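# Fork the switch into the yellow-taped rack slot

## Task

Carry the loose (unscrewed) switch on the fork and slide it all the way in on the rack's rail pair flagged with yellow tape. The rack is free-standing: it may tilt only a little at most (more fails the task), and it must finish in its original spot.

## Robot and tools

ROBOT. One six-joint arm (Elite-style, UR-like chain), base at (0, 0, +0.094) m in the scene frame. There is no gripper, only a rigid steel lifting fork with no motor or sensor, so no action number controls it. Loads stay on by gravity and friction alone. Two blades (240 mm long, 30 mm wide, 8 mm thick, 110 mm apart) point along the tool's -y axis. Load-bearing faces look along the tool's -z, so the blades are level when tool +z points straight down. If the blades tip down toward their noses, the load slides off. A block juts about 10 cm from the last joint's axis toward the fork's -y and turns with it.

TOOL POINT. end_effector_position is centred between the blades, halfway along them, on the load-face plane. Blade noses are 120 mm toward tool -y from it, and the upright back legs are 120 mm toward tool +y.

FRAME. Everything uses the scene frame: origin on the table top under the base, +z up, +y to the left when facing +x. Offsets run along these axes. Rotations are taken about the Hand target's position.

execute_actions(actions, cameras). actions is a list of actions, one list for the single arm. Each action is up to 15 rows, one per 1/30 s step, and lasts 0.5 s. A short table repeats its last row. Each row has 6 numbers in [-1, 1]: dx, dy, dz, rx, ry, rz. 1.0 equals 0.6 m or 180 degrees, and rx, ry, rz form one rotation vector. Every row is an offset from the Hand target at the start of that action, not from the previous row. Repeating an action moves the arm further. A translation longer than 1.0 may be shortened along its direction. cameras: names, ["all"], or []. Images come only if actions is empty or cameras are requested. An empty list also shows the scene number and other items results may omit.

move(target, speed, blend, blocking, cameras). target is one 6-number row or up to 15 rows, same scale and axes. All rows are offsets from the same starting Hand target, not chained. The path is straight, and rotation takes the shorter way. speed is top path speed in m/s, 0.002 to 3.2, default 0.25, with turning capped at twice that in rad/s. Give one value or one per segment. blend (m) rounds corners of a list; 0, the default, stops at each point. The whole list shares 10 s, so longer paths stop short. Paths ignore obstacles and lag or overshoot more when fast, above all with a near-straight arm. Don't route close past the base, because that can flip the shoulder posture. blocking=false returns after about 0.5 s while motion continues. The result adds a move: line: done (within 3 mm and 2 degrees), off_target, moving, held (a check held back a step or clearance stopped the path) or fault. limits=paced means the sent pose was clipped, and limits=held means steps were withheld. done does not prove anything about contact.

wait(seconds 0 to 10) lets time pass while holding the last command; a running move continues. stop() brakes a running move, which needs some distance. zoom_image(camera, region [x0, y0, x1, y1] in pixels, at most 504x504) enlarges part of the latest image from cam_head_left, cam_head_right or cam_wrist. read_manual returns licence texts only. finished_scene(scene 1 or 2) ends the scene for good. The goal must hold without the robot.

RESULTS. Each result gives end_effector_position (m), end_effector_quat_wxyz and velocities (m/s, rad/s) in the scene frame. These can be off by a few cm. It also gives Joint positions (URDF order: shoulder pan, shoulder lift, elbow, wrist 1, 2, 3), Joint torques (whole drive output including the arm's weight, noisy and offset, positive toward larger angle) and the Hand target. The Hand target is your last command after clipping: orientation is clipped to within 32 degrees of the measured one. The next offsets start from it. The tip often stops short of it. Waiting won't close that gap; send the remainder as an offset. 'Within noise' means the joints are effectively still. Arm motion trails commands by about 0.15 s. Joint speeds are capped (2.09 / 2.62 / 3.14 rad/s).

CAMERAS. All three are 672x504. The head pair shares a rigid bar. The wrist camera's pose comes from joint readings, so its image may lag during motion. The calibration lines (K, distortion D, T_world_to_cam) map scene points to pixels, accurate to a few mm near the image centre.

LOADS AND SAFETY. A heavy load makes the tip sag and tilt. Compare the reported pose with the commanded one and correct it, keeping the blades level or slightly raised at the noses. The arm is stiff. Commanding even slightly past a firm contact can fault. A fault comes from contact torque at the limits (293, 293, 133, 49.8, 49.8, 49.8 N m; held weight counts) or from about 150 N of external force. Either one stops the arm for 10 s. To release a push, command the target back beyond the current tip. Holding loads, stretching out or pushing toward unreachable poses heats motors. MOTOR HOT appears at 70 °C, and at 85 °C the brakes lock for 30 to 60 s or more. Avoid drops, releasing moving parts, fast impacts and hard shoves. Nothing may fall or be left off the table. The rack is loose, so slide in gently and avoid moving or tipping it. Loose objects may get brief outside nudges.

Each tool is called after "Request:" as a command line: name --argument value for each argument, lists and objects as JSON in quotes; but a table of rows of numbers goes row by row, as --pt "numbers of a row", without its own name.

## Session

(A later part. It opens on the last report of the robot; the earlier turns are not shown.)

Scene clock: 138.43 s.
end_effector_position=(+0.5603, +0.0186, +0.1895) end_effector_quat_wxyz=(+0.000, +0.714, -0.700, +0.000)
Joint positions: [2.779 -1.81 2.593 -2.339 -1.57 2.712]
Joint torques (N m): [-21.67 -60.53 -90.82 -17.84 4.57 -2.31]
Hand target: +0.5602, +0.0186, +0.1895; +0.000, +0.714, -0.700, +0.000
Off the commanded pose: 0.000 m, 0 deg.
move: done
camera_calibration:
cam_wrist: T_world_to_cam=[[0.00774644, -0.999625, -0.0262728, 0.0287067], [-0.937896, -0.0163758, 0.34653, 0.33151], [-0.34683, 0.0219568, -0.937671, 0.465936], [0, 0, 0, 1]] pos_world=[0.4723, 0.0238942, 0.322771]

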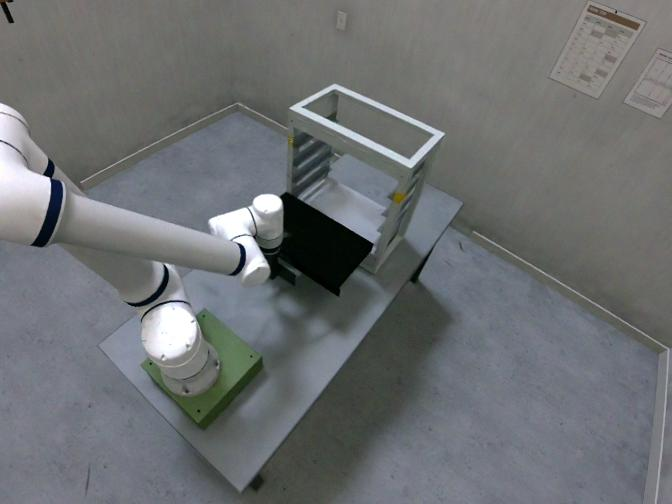

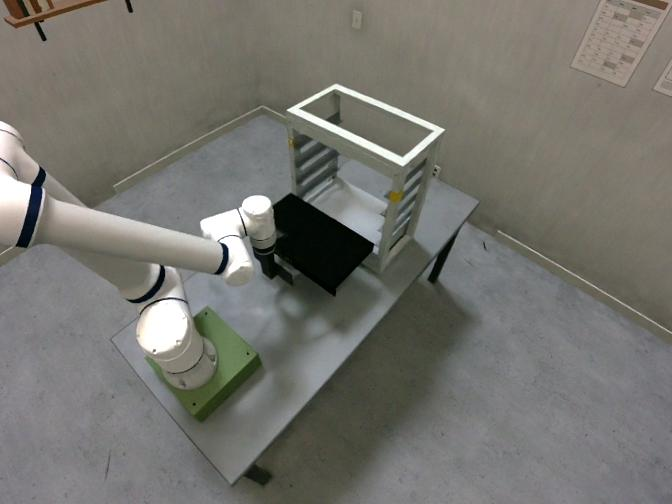

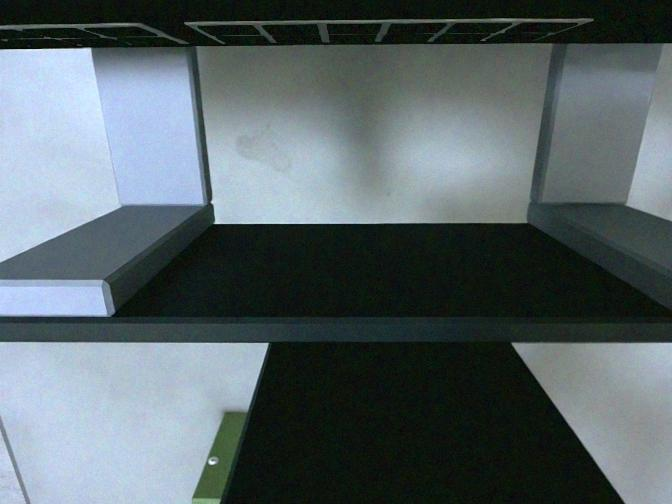

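Request:
move --target '[0,0,0.4375,0,0,0]' --speed 0.15

Request:
move --target '[0.1,0.0017,0,0,0,0]' --speed 0.06 --cameras '["all"]'

Request:
zoom_image --camera "cam_head_right" --region '[270, 120, 420, 270]'

Request:
zoom_image --camera "cam_head_left" --region '[270, 120, 420, 270]'

Scene clock: 145.00 s.
end_effector_position=(+0.5602, +0.0186, +0.4518) end_effector_quat_wxyz=(+0.000, +0.714, -0.700, +0.000)
Joint positions: [2.778 -2.086 2.224 -1.693 -1.57 2.711]
Joint torques (N m): [-20.67 -48.81 -144.14 -17.81 1.58 -2.32]
Hand target: +0.5602, +0.0186, +0.4520; +0.000, +0.714, -0.700, +0.000
Off the commanded pose: 0.000 m, 0 deg.
move: done

Scene clock: 146.47 s.
end_effector_position=(+0.6200, +0.0196, +0.4520) end_effector_quat_wxyz=(+0.000, +0.714, -0.700, +0.000)
Joint positions: [2.834 -1.958 2.157 -1.756 -1.569 2.767]
Joint torques (N m): [9.64 -34.09 -143.41 -22.94 2.03 3.66]
Hand target: +0.6202, +0.0196, +0.4520; +0.000, +0.714, -0.700, +0.000
Off the commanded pose: 0.000 m, 0 deg.
move: done
camera_calibration:
cam_wrist: T_world_to_cam=[[0.00780821, -0.999621, -0.026401, 0.0362825], [-0.937895, -0.0164782, 0.346527, 0.29656], [-0.34683, 0.0220556, -0.937669, 0.732752], [0, 0, 0, 1]] pos_world=[0.532, 0.0249942, 0.585271]

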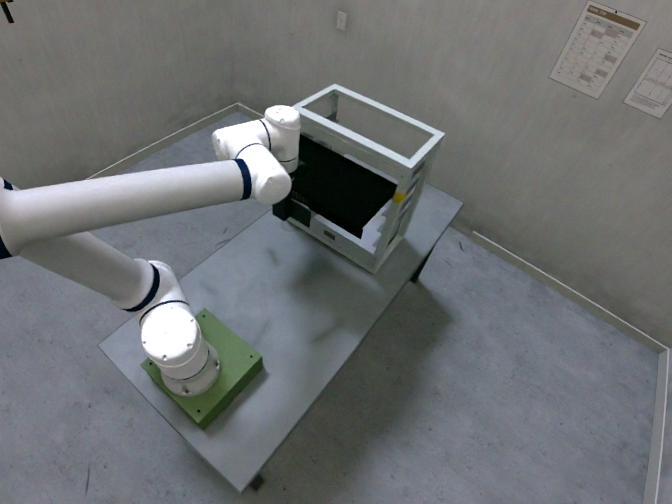

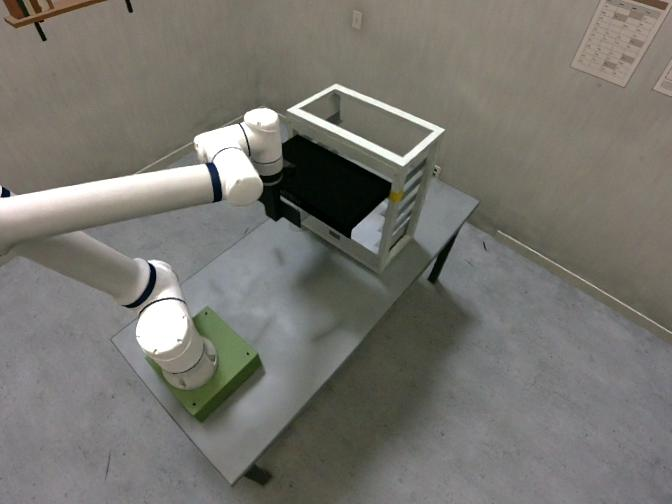

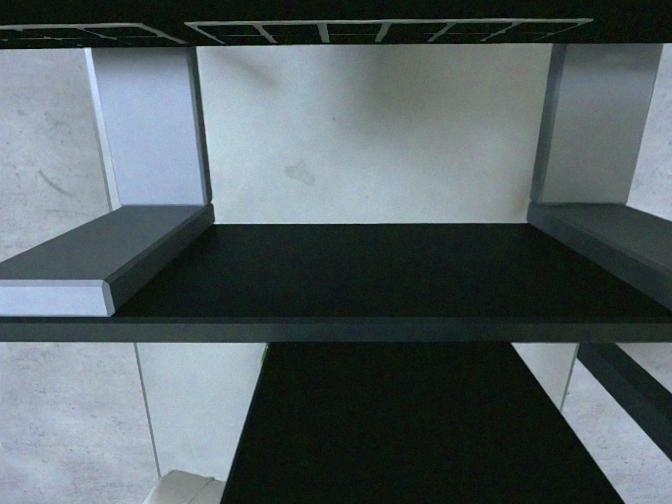

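Scaled by 3.360.

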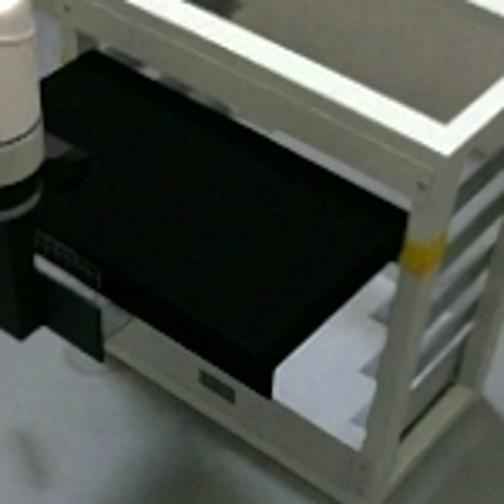

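Scaled by 3.360.

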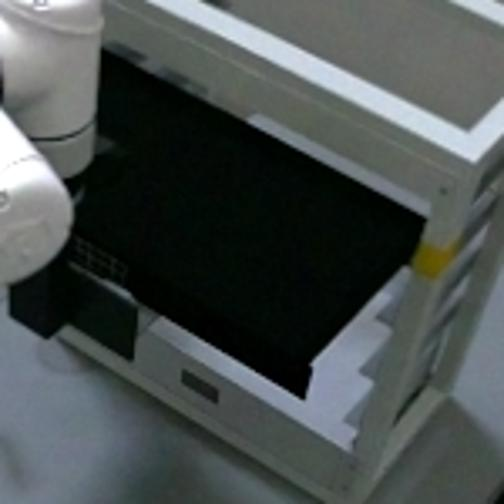

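Request:
move --target '[0.05,0.0009,0,0,0,0]' --speed 0.04 --cameras '["cam_wrist"]'

Request:
move --target '[0.05,0.0009,0,0,0,0]' --speed 0.04 --cameras '["all"]'

Request:
zoom_image --camera "cam_head_right" --region '[270, 120, 420, 270]'

Scene clock: 150.57 s.
end_effector_position=(+0.6500, +0.0202, +0.4520) end_effector_quat_wxyz=(+0.000, +0.714, -0.700, +0.000)
Joint positions: [2.857 -1.897 2.121 -1.78 -1.569 2.79]
Joint torques (N m): [9.58 -43.05 -143.65 -22.88 2.93 3.58]
Hand target: +0.6502, +0.0202, +0.4520; +0.000, +0.714, -0.700, +0.000
Off the commanded pose: 0.000 m, 0 deg.
move: done
camera_calibration:
cam_wrist: T_world_to_cam=[[0.00784186, -0.999623, -0.0263069, 0.0364742], [-0.937895, -0.0164771, 0.346528, 0.324704], [-0.346831, 0.0219557, -0.937671, 0.743151], [0, 0, 0, 1]] pos_world=[0.562, 0.0254943, 0.585271]
Images, in order (width x height): cam_wrist 672x504.

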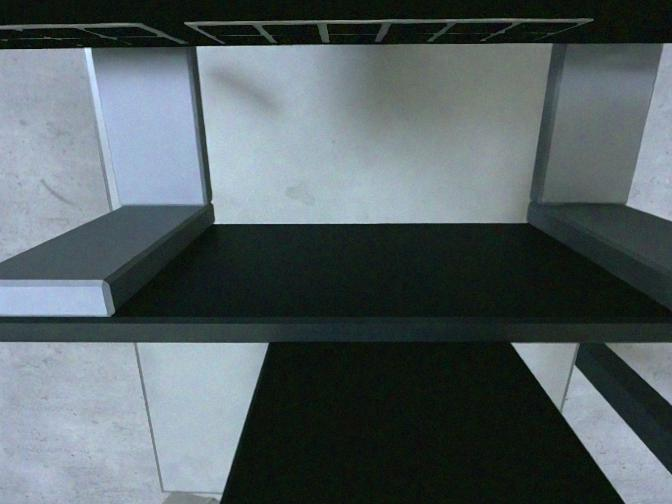

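Scene clock: 151.73 s.
end_effector_position=(+0.6800, +0.0207, +0.4520) end_effector_quat_wxyz=(+0.000, +0.714, -0.700, +0.000)
Joint positions: [2.877 -1.838 2.082 -1.8 -1.569 2.81]
Joint torques (N m): [8.57 -48.58 -142.88 -23.2 2.94 3.71]
Hand target: +0.6802, +0.0207, +0.4520; +0.000, +0.714, -0.700, +0.000
Off the commanded pose: 0.000 m, 0 deg.
move: done
camera_calibration:
cam_wrist: T_world_to_cam=[[0.00784186, -0.999623, -0.0263069, 0.0367388], [-0.937895, -0.0164771, 0.346528, 0.352849], [-0.346831, 0.0219557, -0.937671, 0.753544], [0, 0, 0, 1]] pos_world=[0.592, 0.0259943, 0.585271]

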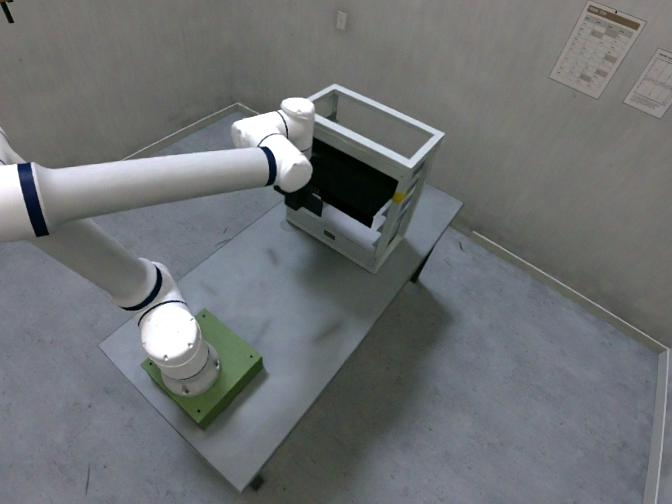

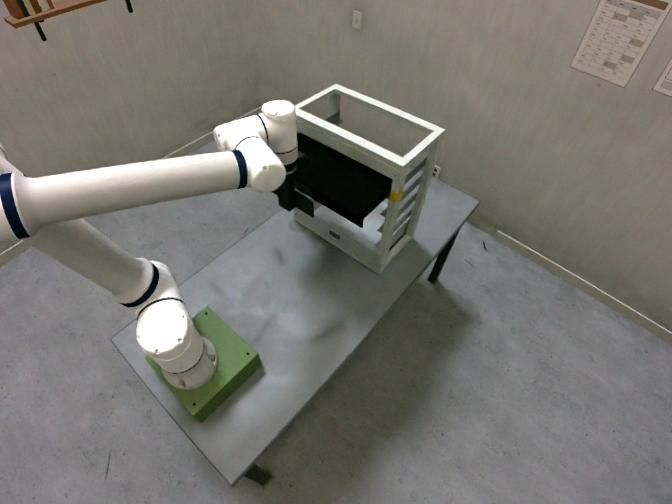

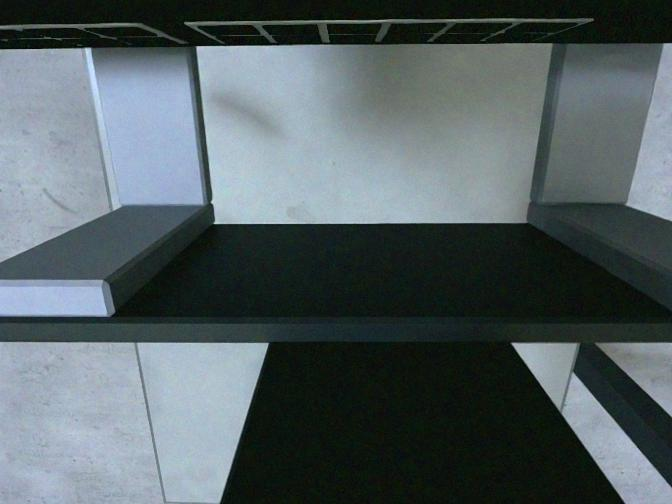

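Scaled by 3.360.

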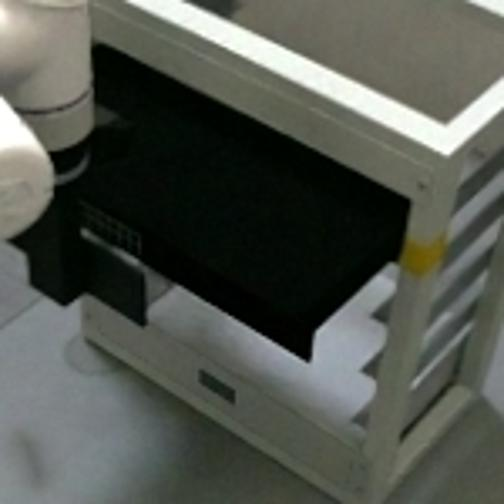

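Entered with no slip. Continue to x≈0.818.

Request:
move --target '[0.1667,0.0029,0,0,0,0]' --speed 0.06

Request:
move --target '[0.0633,0.0011,0,0,0,0]' --speed 0.04 --cameras '["all"]'

Request:
zoom_image --camera "cam_head_right" --region '[270, 80, 450, 260]'

Scene clock: 157.93 s.
end_effector_position=(+0.7800, +0.0224, +0.4520) end_effector_quat_wxyz=(+0.000, +0.714, -0.700, +0.000)
Joint positions: [2.93 -1.656 1.937 -1.838 -1.568 2.863]
Joint torques (N m): [9.18 -74.01 -142.3 -23.09 1.97 3.64]
Hand target: +0.7802, +0.0224, +0.4520; +0.000, +0.714, -0.700, +0.000
Off the commanded pose: 0.000 m, 0 deg.
move: done

Scene clock: 159.27 s.
end_effector_position=(+0.8179, +0.0231, +0.4520) end_effector_quat_wxyz=(+0.000, +0.714, -0.700, +0.000)
Joint positions: [2.946 -1.59 1.876 -1.843 -1.568 2.879]
Joint torques (N m): [8.45 -82.1 -141.82 -23.02 2.58 3.5]
Hand target: +0.8182, +0.0231, +0.4520; +0.000, +0.714, -0.700, +0.000
Off the commanded pose: 0.000 m, 0 deg.
move: done
camera_calibration:
cam_wrist: T_world_to_cam=[[0.00784057, -0.999623, -0.0263064, 0.0380572], [-0.937895, -0.0164758, 0.346528, 0.482224], [-0.346831, 0.0219557, -0.937671, 0.80132], [0, 0, 0, 1]] pos_world=[0.7299, 0.0283943, 0.585271]

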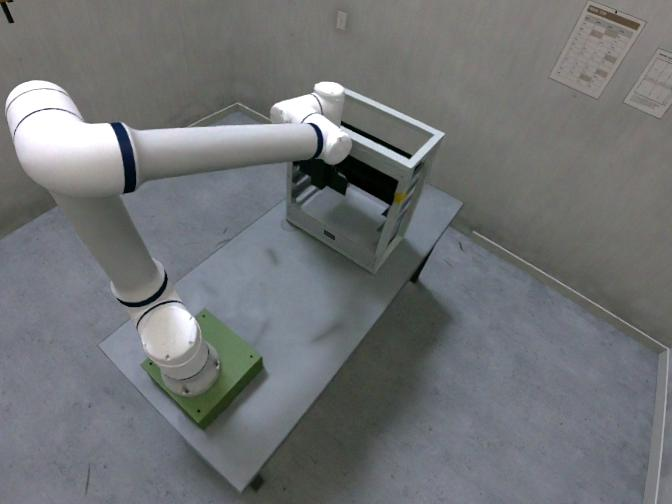

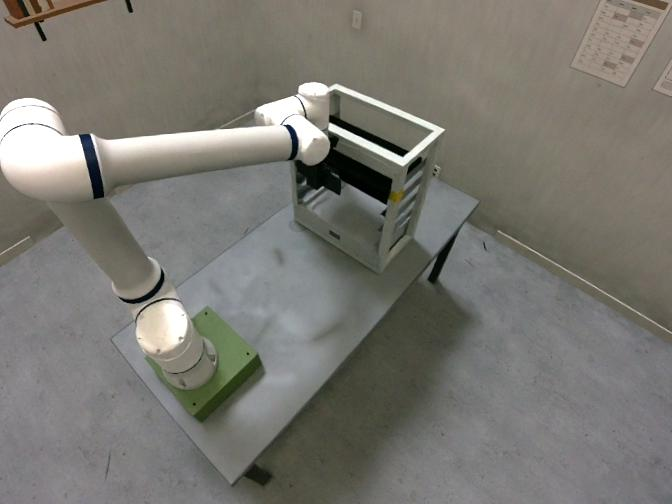

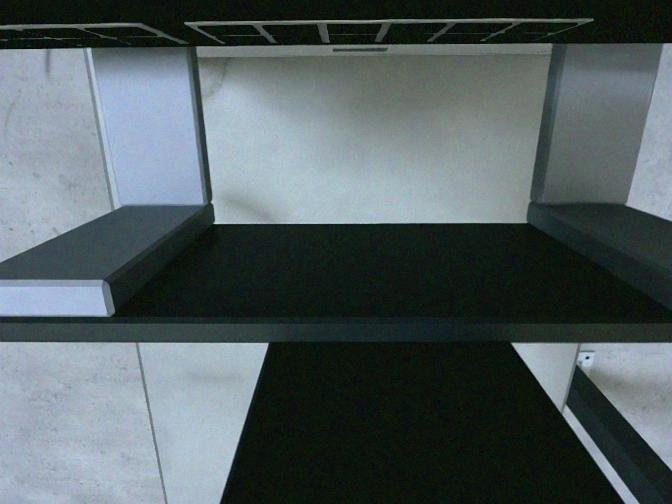

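Scaled by 2.800.

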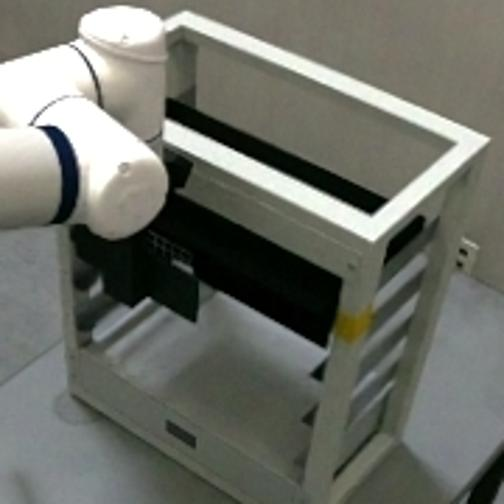

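Request:
move --target '[0,0,-0.0167,0,0,0]' --speed 0.03

Request:
move --target '[0,0,-0.0083,0,0,0]' --speed 0.015

Request:
move --target '[0,0,-0.0083,0,0,0]' --speed 0.015 --cameras '["cam_wrist"]'

Scene clock: 162.67 s.
end_effector_position=(+0.8182, +0.0231, +0.4424) end_effector_quat_wxyz=(+0.000, +0.714, -0.700, +0.000)
Joint positions: [2.946 -1.585 1.889 -1.861 -1.568 2.879]
Joint torques (N m): [9.77 -64.54 -99.4 -18.13 0.92 2.89]
Hand target: +0.8182, +0.0231, +0.4420; +0.000, +0.714, -0.700, +0.000
Off the commanded pose: 0.000 m, 0 deg.
move: done

Scene clock: 163.40 s.
end_effector_position=(+0.8182, +0.0231, +0.4372) end_effector_quat_wxyz=(+0.000, +0.714, -0.700, +0.000)
Joint positions: [2.946 -1.583 1.896 -1.87 -1.568 2.879]
Joint torques (N m): [9.61 -49.35 -74.58 -10.02 -0.13 2.74]
Hand target: +0.8182, +0.0231, +0.4370; +0.000, +0.714, -0.700, +0.000
Off the commanded pose: 0.000 m, 0 deg.
move: done

Scene clock: 164.13 s.
end_effector_position=(+0.8182, +0.0231, +0.4322) end_effector_quat_wxyz=(+0.000, +0.714, -0.700, +0.000)
Joint positions: [2.946 -1.58 1.902 -1.879 -1.568 2.879]
Joint torques (N m): [9.07 -49.09 -73.37 -10.13 -1.2 3.32]
Hand target: +0.8182, +0.0231, +0.4320; +0.000, +0.714, -0.700, +0.000
Off the commanded pose: 0.000 m, 0 deg.
move: done
camera_calibration:
cam_wrist: T_world_to_cam=[[0.00784057, -0.999623, -0.0263064, 0.037534], [-0.937895, -0.0164758, 0.346528, 0.489367], [-0.346831, 0.0219557, -0.937671, 0.782858], [0, 0, 0, 1]] pos_world=[0.7302, 0.0283943, 0.565471]
Images, in order (width x height): cam_wrist 672x504.

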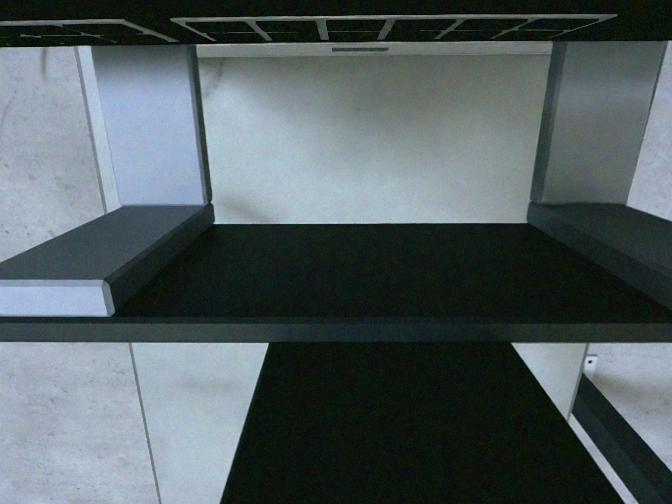

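Request:
move --pt "0 0 -0.0133 0 0 0" --pt "-0.4 -0.007 -0.0133 0 0 0" --pt "-0.4 -0.007 0.055 0 0 0" --speed '[0.05,0.15,0.1]'

Request:
move --target '[0.12,0.0021,0,0,0,0]' --speed 0.06 --cameras '["all"]'

Request:
zoom_image --camera "cam_head_right" --region '[270, 80, 450, 260]'

Request:
zoom_image --camera "cam_head_right" --region '[360, 160, 420, 220]'

Scene clock: 172.83 s.
end_effector_position=(+0.5782, +0.0189, +0.4648) end_effector_quat_wxyz=(+0.000, +0.714, -0.700, +0.000)
Joint positions: [2.797 -2.05 2.183 -1.69 -1.57 2.729]
Joint torques (N m): [-22.74 -29.4 -101.96 -5.47 0.21 -2.22]
Hand target: +0.5782, +0.0189, +0.4650; +0.000, +0.714, -0.700, +0.000
Off the commanded pose: 0.000 m, 0 deg.
move: done

Scene clock: 174.50 s.
end_effector_position=(+0.6500, +0.0202, +0.4650) end_effector_quat_wxyz=(+0.000, +0.714, -0.700, +0.000)
Joint positions: [2.857 -1.902 2.1 -1.755 -1.569 2.79]
Joint torques (N m): [10.84 -13.54 -114.15 -17.01 2.34 3.25]
Hand target: +0.6502, +0.0202, +0.4650; +0.000, +0.714, -0.700, +0.000
Off the commanded pose: 0.000 m, 0 deg.
move: done
camera_calibration:
cam_wrist: T_world_to_cam=[[0.00784186, -0.999623, -0.0263069, 0.0368189], [-0.937895, -0.0164771, 0.346528, 0.320164], [-0.346831, 0.0219557, -0.937671, 0.755434], [0, 0, 0, 1]] pos_world=[0.562, 0.0254943, 0.598371]

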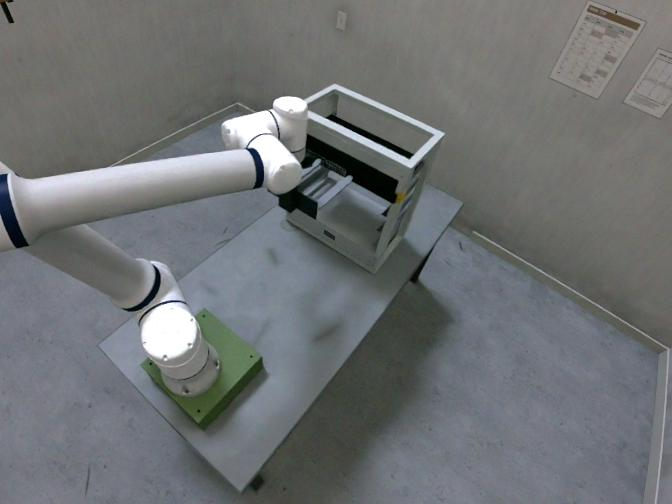

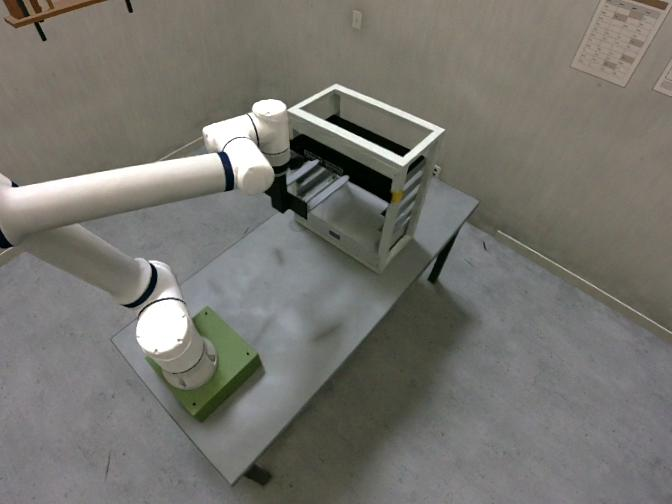

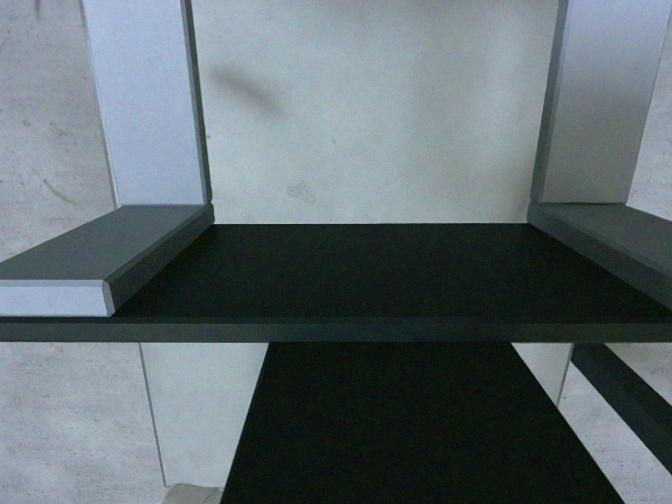

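Scaled by 2.800.

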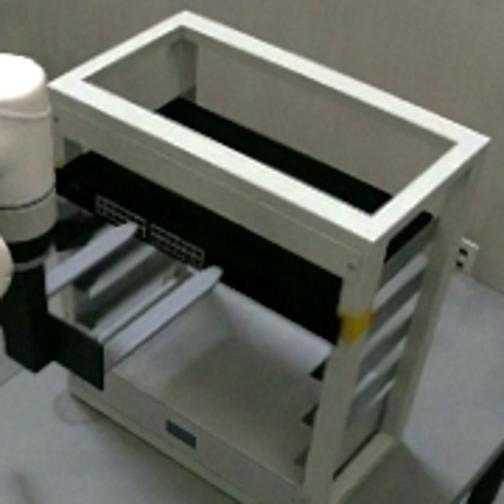

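Scaled by 8.400.

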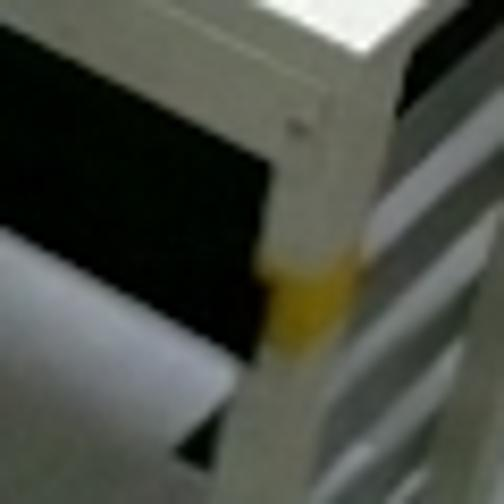

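Request:
move --target '[0.0133,0.0002,0,0,0,0]' --speed 0.03 --cameras '["all"]'

Request:
zoom_image --camera "cam_head_right" --region '[360, 160, 420, 220]'

Request:
zoom_image --camera "cam_head_left" --region '[360, 160, 420, 220]'

Scene clock: 178.63 s.
end_effector_position=(+0.6580, +0.0203, +0.4650) end_effector_quat_wxyz=(+0.000, +0.714, -0.700, +0.000)
Joint positions: [2.863 -1.886 2.09 -1.761 -1.569 2.795]
Joint torques (N m): [9.85 -15.62 -113.12 -16.67 3.76 3.15]
Hand target: +0.6581, +0.0203, +0.4650; +0.000, +0.714, -0.700, +0.000
Off the commanded pose: 0.000 m, 0 deg.
move: done
camera_calibration:
cam_wrist: T_world_to_cam=[[0.00784057, -0.999623, -0.0263064, 0.0368566], [-0.937895, -0.0164758, 0.346528, 0.327669], [-0.346831, 0.0219557, -0.937671, 0.758206], [0, 0, 0, 1]] pos_world=[0.57, 0.0255943, 0.598371]

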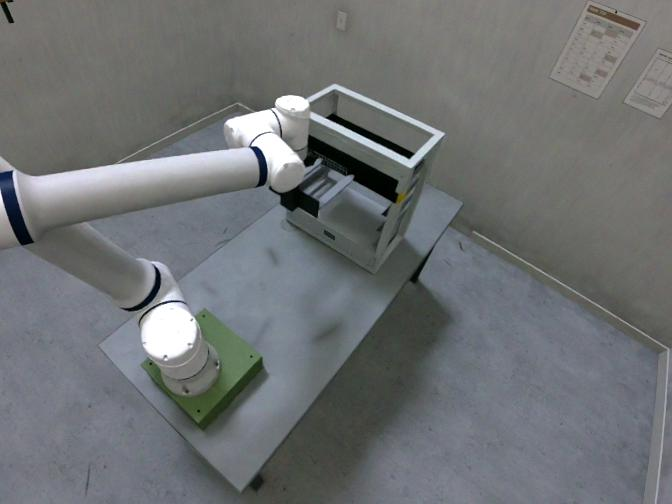

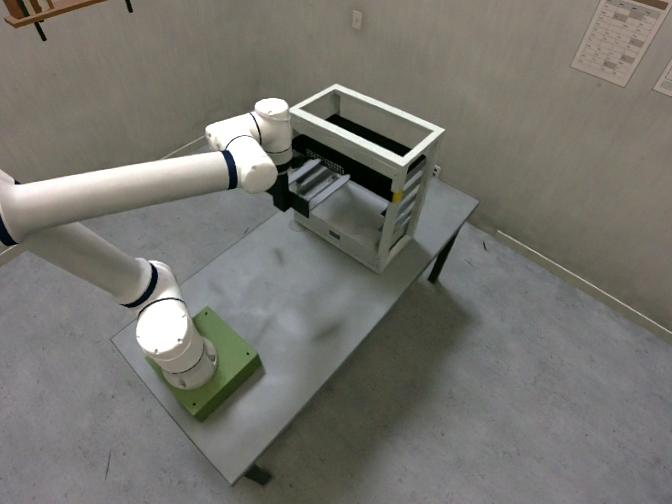

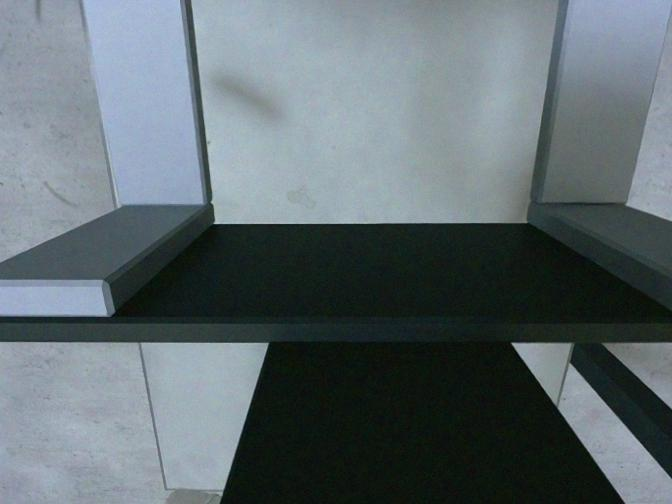

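Scaled by 8.400.

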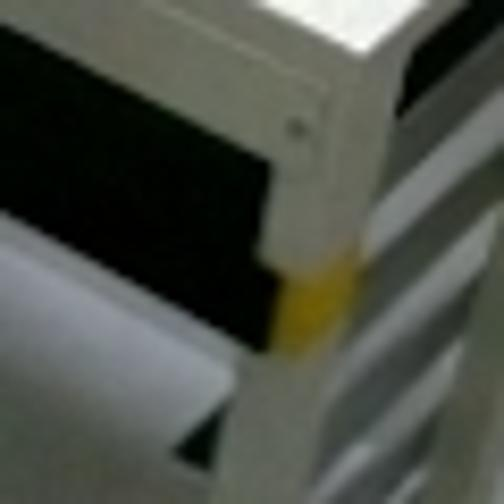

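Scaled by 8.400.

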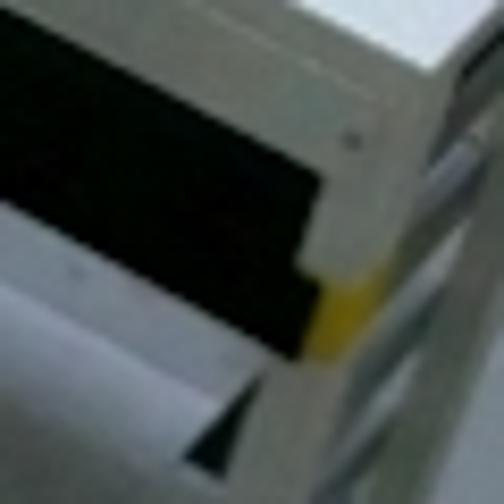

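Request:
move --target '[0.0033,0.0001,0,0,0,0]' --speed 0.015

Request:
move --target '[0.0017,0,0,0,0,0]' --speed 0.01 --cameras '["all"]'

Request:
zoom_image --camera "cam_head_right" --region '[360, 160, 420, 220]'

Scene clock: 183.40 s.
end_effector_position=(+0.6600, +0.0203, +0.4650) end_effector_quat_wxyz=(+0.000, +0.714, -0.700, +0.000)
Joint positions: [2.864 -1.882 2.088 -1.762 -1.569 2.797]
Joint torques (N m): [9.44 -15.39 -112.51 -16.75 3.99 3.14]
Hand target: +0.6601, +0.0203, +0.4650; +0.000, +0.714, -0.700, +0.000
Off the commanded pose: 0.000 m, 0 deg.
move: done

Scene clock: 184.10 s.
end_effector_position=(+0.6611, +0.0203, +0.4650) end_effector_quat_wxyz=(+0.000, +0.714, -0.700, +0.000)
Joint positions: [2.865 -1.88 2.086 -1.763 -1.569 2.798]
Joint torques (N m): [9.58 -15.58 -113.18 -16.91 3.54 3.38]
Hand target: +0.6611, +0.0203, +0.4650; +0.000, +0.714, -0.700, +0.000
Off the commanded pose: 0.000 m, 0 deg.
move: done
camera_calibration:
cam_wrist: T_world_to_cam=[[0.00784057, -0.999623, -0.0263064, 0.0369322], [-0.937895, -0.0164758, 0.346528, 0.330578], [-0.346831, 0.0219557, -0.937671, 0.759279], [0, 0, 0, 1]] pos_world=[0.5731, 0.0256943, 0.598371]

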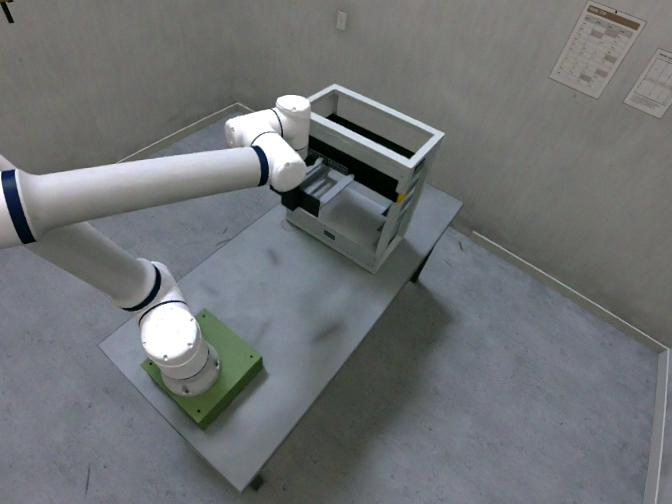

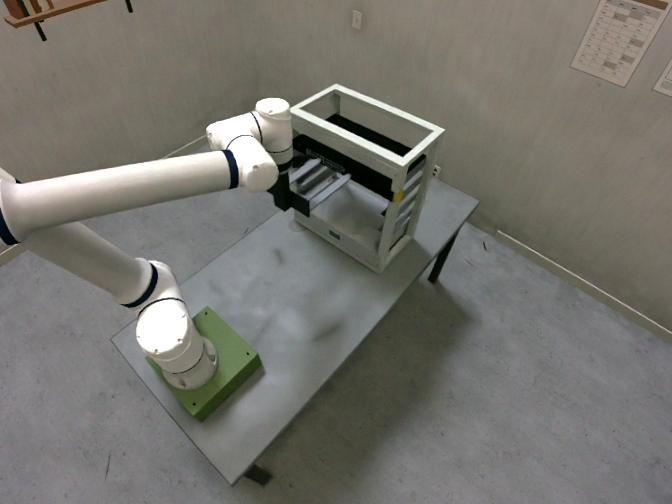

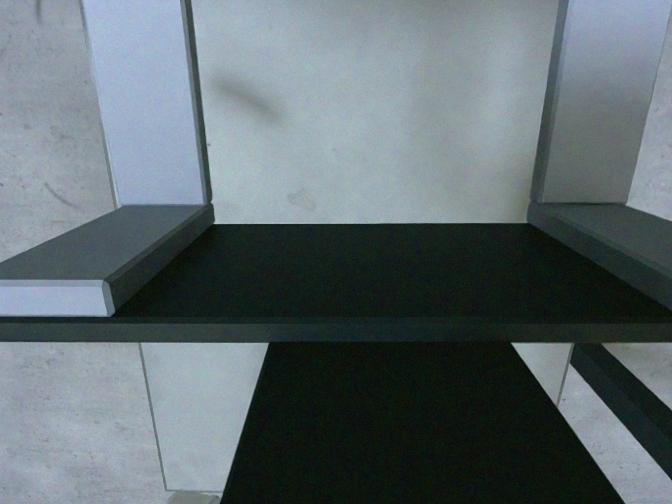

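Scaled by 8.400.

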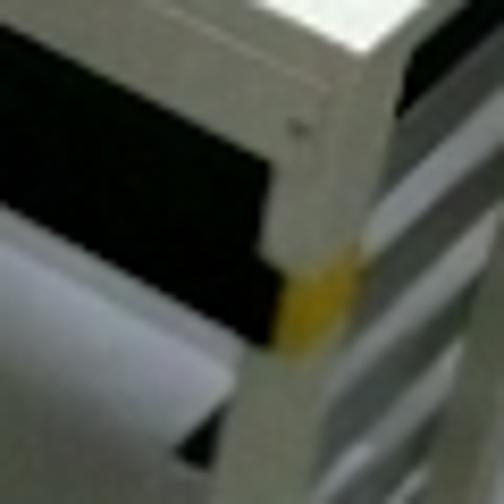

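Request:
move --target '[0.0017,0,0,0,0,0]' --speed 0.01

Request:
move --target '[0.0013,0,0,0,0,0]' --speed 0.01

Scene clock: 187.67 s.
end_effector_position=(+0.6621, +0.0203, +0.4650) end_effector_quat_wxyz=(+0.000, +0.714, -0.700, +0.000)
Joint positions: [2.865 -1.878 2.085 -1.763 -1.569 2.798]
Joint torques (N m): [8.51 -16.05 -112.78 -16.82 3.83 3.38]
Hand target: +0.6622, +0.0203, +0.4650; +0.000, +0.714, -0.700, +0.000
Off the commanded pose: 0.000 m, 0 deg.
move: done

Scene clock: 188.37 s.
end_effector_position=(+0.6629, +0.0203, +0.4650) end_effector_quat_wxyz=(+0.000, +0.714, -0.700, +0.000)
Joint positions: [2.866 -1.877 2.084 -1.764 -1.569 2.799]
Joint torques (N m): [8.36 -17.29 -112.98 -17.03 3.57 3.26]
Hand target: +0.6629, +0.0203, +0.4650; +0.000, +0.714, -0.700, +0.000
Off the commanded pose: 0.000 m, 0 deg.
move: done

Request:
move --target '[0.0013,0,0,0,0,0]' --speed 0.01

Request:
move --target '[0.001,0,0,0,0,0]' --speed 0.01

Scene clock: 190.87 s.
end_effector_position=(+0.6637, +0.0203, +0.4650) end_effector_quat_wxyz=(+0.000, +0.714, -0.700, +0.000)
Joint positions: [2.867 -1.875 2.083 -1.764 -1.569 2.799]
Joint torques (N m): [8.97 -15.87 -112.76 -16.73 3.53 3.27]
Hand target: +0.6637, +0.0203, +0.4650; +0.000, +0.714, -0.700, +0.000
Off the commanded pose: 0.000 m, 0 deg.
move: done

Scene clock: 191.57 s.
end_effector_position=(+0.6643, +0.0203, +0.4650) end_effector_quat_wxyz=(+0.000, +0.714, -0.700, +0.000)
Joint positions: [2.867 -1.874 2.082 -1.765 -1.569 2.8]
Joint torques (N m): [9.17 -17.02 -113.28 -16.81 3.8 3.35]
Hand target: +0.6643, +0.0203, +0.4650; +0.000, +0.714, -0.700, +0.000
Off the commanded pose: 0.000 m, 0 deg.
move: done

Request:
move --target '[0.001,0,0,0,0,0]' --speed 0.01 --cameras '["all"]'

Request:
zoom_image --camera "cam_head_right" --region '[360, 160, 420, 220]'

Request:
zoom_image --camera "cam_head_right" --region '[270, 100, 350, 180]'

Scene clock: 195.53 s.
end_effector_position=(+0.6649, +0.0203, +0.4650) end_effector_quat_wxyz=(+0.000, +0.714, -0.700, +0.000)
Joint positions: [2.867 -1.873 2.081 -1.765 -1.569 2.8]
Joint torques (N m): [9.01 -16.01 -113 -16.6 3.52 3.43]
Hand target: +0.6649, +0.0203, +0.4650; +0.000, +0.714, -0.700, +0.000
Off the commanded pose: 0.000 m, 0 deg.
move: done
camera_calibration:
cam_wrist: T_world_to_cam=[[0.00784057, -0.999623, -0.0263064, 0.0369024], [-0.937895, -0.0164758, 0.346528, 0.334142], [-0.346831, 0.0219557, -0.937671, 0.760597], [0, 0, 0, 1]] pos_world=[0.5769, 0.0256943, 0.598371]

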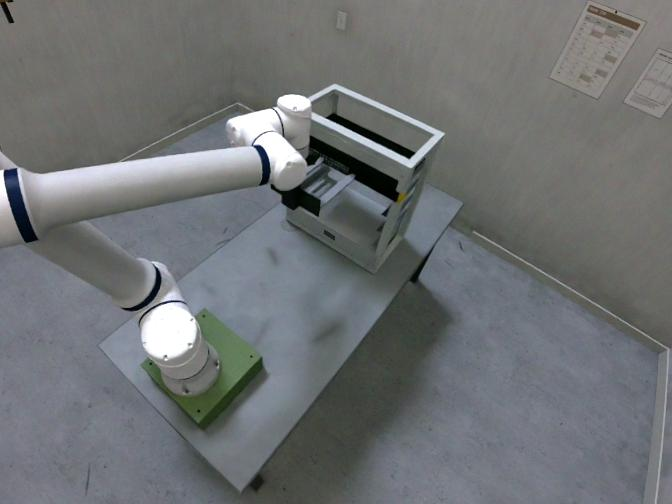

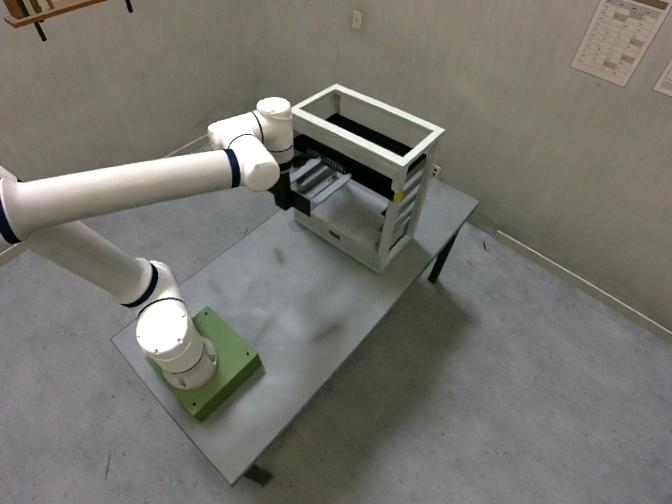

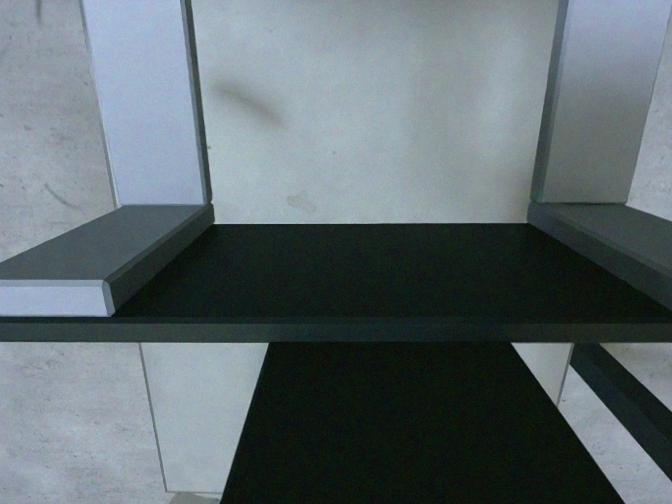

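Scaled by 8.400.

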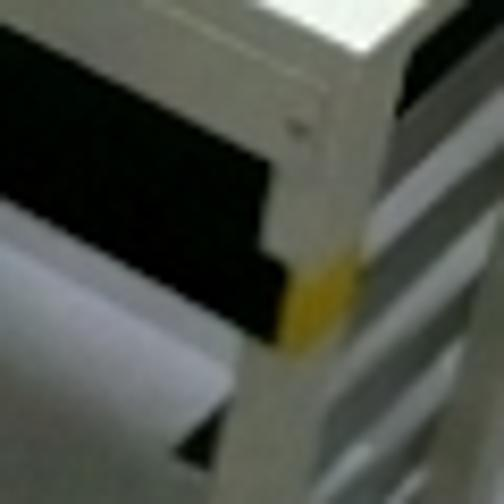

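Scaled by 6.300.

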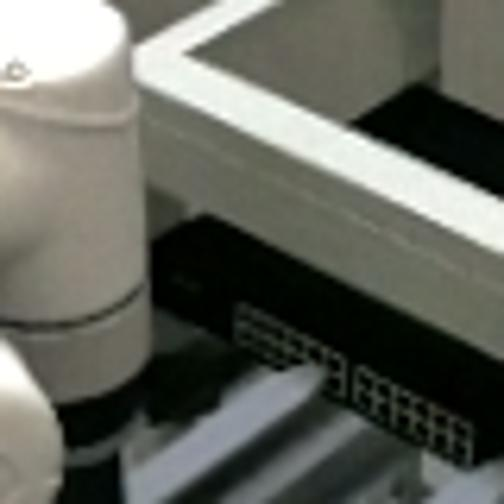

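Request:
move --target '[0.0013,0,0,0,0,0]' --speed 0.01

Request:
move --target '[0.001,0,0,0,0,0]' --speed 0.01

Scene clock: 198.73 s.
end_effector_position=(+0.6656, +0.0203, +0.4650) end_effector_quat_wxyz=(+0.000, +0.714, -0.700, +0.000)
Joint positions: [2.868 -1.871 2.08 -1.766 -1.569 2.801]
Joint torques (N m): [10.28 -11.2 -114.47 -17.49 3.64 3.44]
Hand target: +0.6657, +0.0203, +0.4650; +0.000, +0.714, -0.700, +0.000
Off the commanded pose: 0.000 m, 0 deg.
move: done

Scene clock: 199.43 s.
end_effector_position=(+0.6662, +0.0203, +0.4650) end_effector_quat_wxyz=(+0.000, +0.714, -0.700, +0.000)
Joint positions: [2.868 -1.87 2.08 -1.766 -1.569 2.801]
Joint torques (N m): [8.35 7.31 -117.98 -23.98 3.93 4.27]
Hand target: +0.6663, +0.0203, +0.4650; +0.000, +0.714, -0.700, +0.000
Off the commanded pose: 0.000 m, 0 deg.
move: done

Request:
move --target '[0.0008,0,0,0,0,0]' --speed 0.01

Scene clock: 202.00 s.
end_effector_position=(+0.6667, +0.0203, +0.4650) end_effector_quat_wxyz=(+0.000, +0.714, -0.700, +0.000)
Joint positions: [2.868 -1.869 2.079 -1.766 -1.569 2.801]
Joint torques (N m): [8.17 15.78 -124.88 -30.14 6.74 4.56]
Hand target: +0.6668, +0.0203, +0.4650; +0.000, +0.714, -0.700, +0.000
Off the commanded pose: 0.000 m, 0 deg.
move: done

Request:
move --target '[-0.2,-0.0035,0,0,0,0]' --speed 0.1 --cameras '["all"]'

Request:
zoom_image --camera "cam_head_right" --region '[270, 110, 340, 180]'

Request:
zoom_image --camera "cam_head_right" --region '[360, 160, 420, 220]'

Request:
zoom_image --camera "cam_head_left" --region '[270, 75, 450, 285]'

Scene clock: 207.27 s.
end_effector_position=(+0.5469, +0.0182, +0.4650) end_effector_quat_wxyz=(+0.000, +0.714, -0.700, +0.000)
Joint positions: [2.763 -2.119 2.215 -1.652 -1.57 2.695]
Joint torques (N m): [-21.21 -25.08 -77.58 -5.45 1.91 -2.02]
Hand target: +0.5468, +0.0182, +0.4650; +0.000, +0.714, -0.700, +0.000
Off the commanded pose: 0.000 m, 0 deg.
move: done
camera_calibration:
cam_wrist: T_world_to_cam=[[0.0077448, -0.999625, -0.0262735, 0.03575], [-0.937863, -0.0163766, 0.346618, 0.2234], [-0.346918, 0.0219565, -0.937638, 0.719644], [0, 0, 0, 1]] pos_world=[0.4589, 0.0235942, 0.598271]

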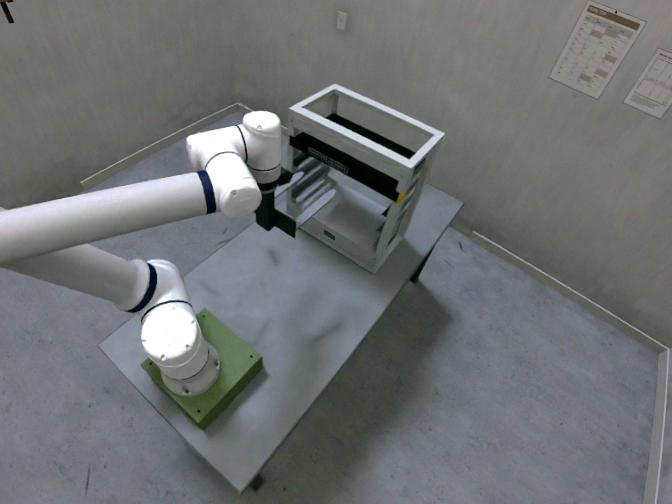

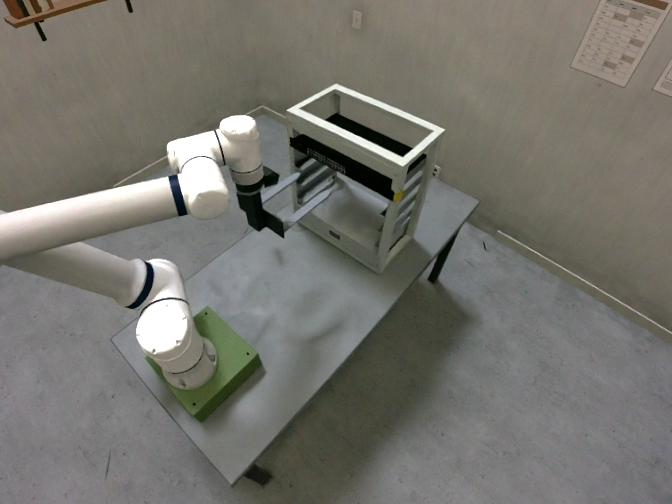

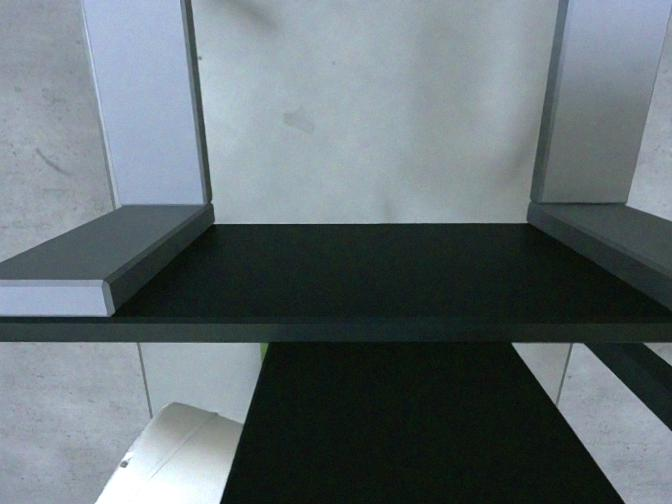

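Scaled by 7.200.

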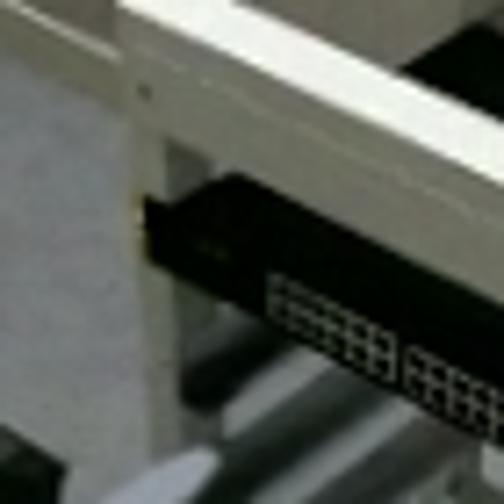

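Scaled by 8.400.

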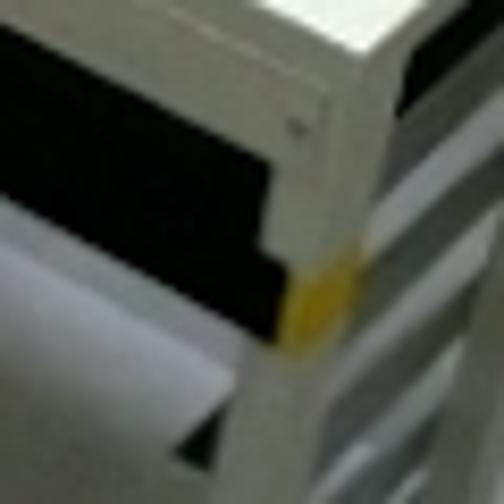

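Scaled by 2.400.

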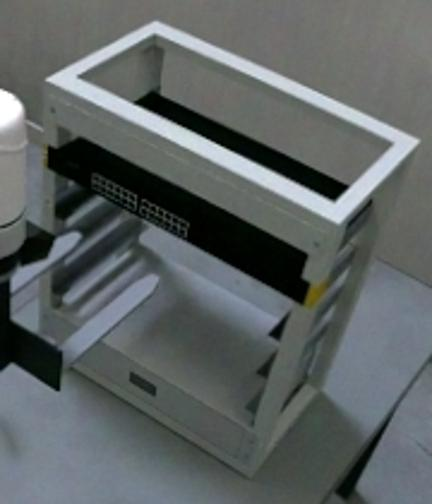

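Request:
finished_scene --scene 2

The scene is finished: the task was done.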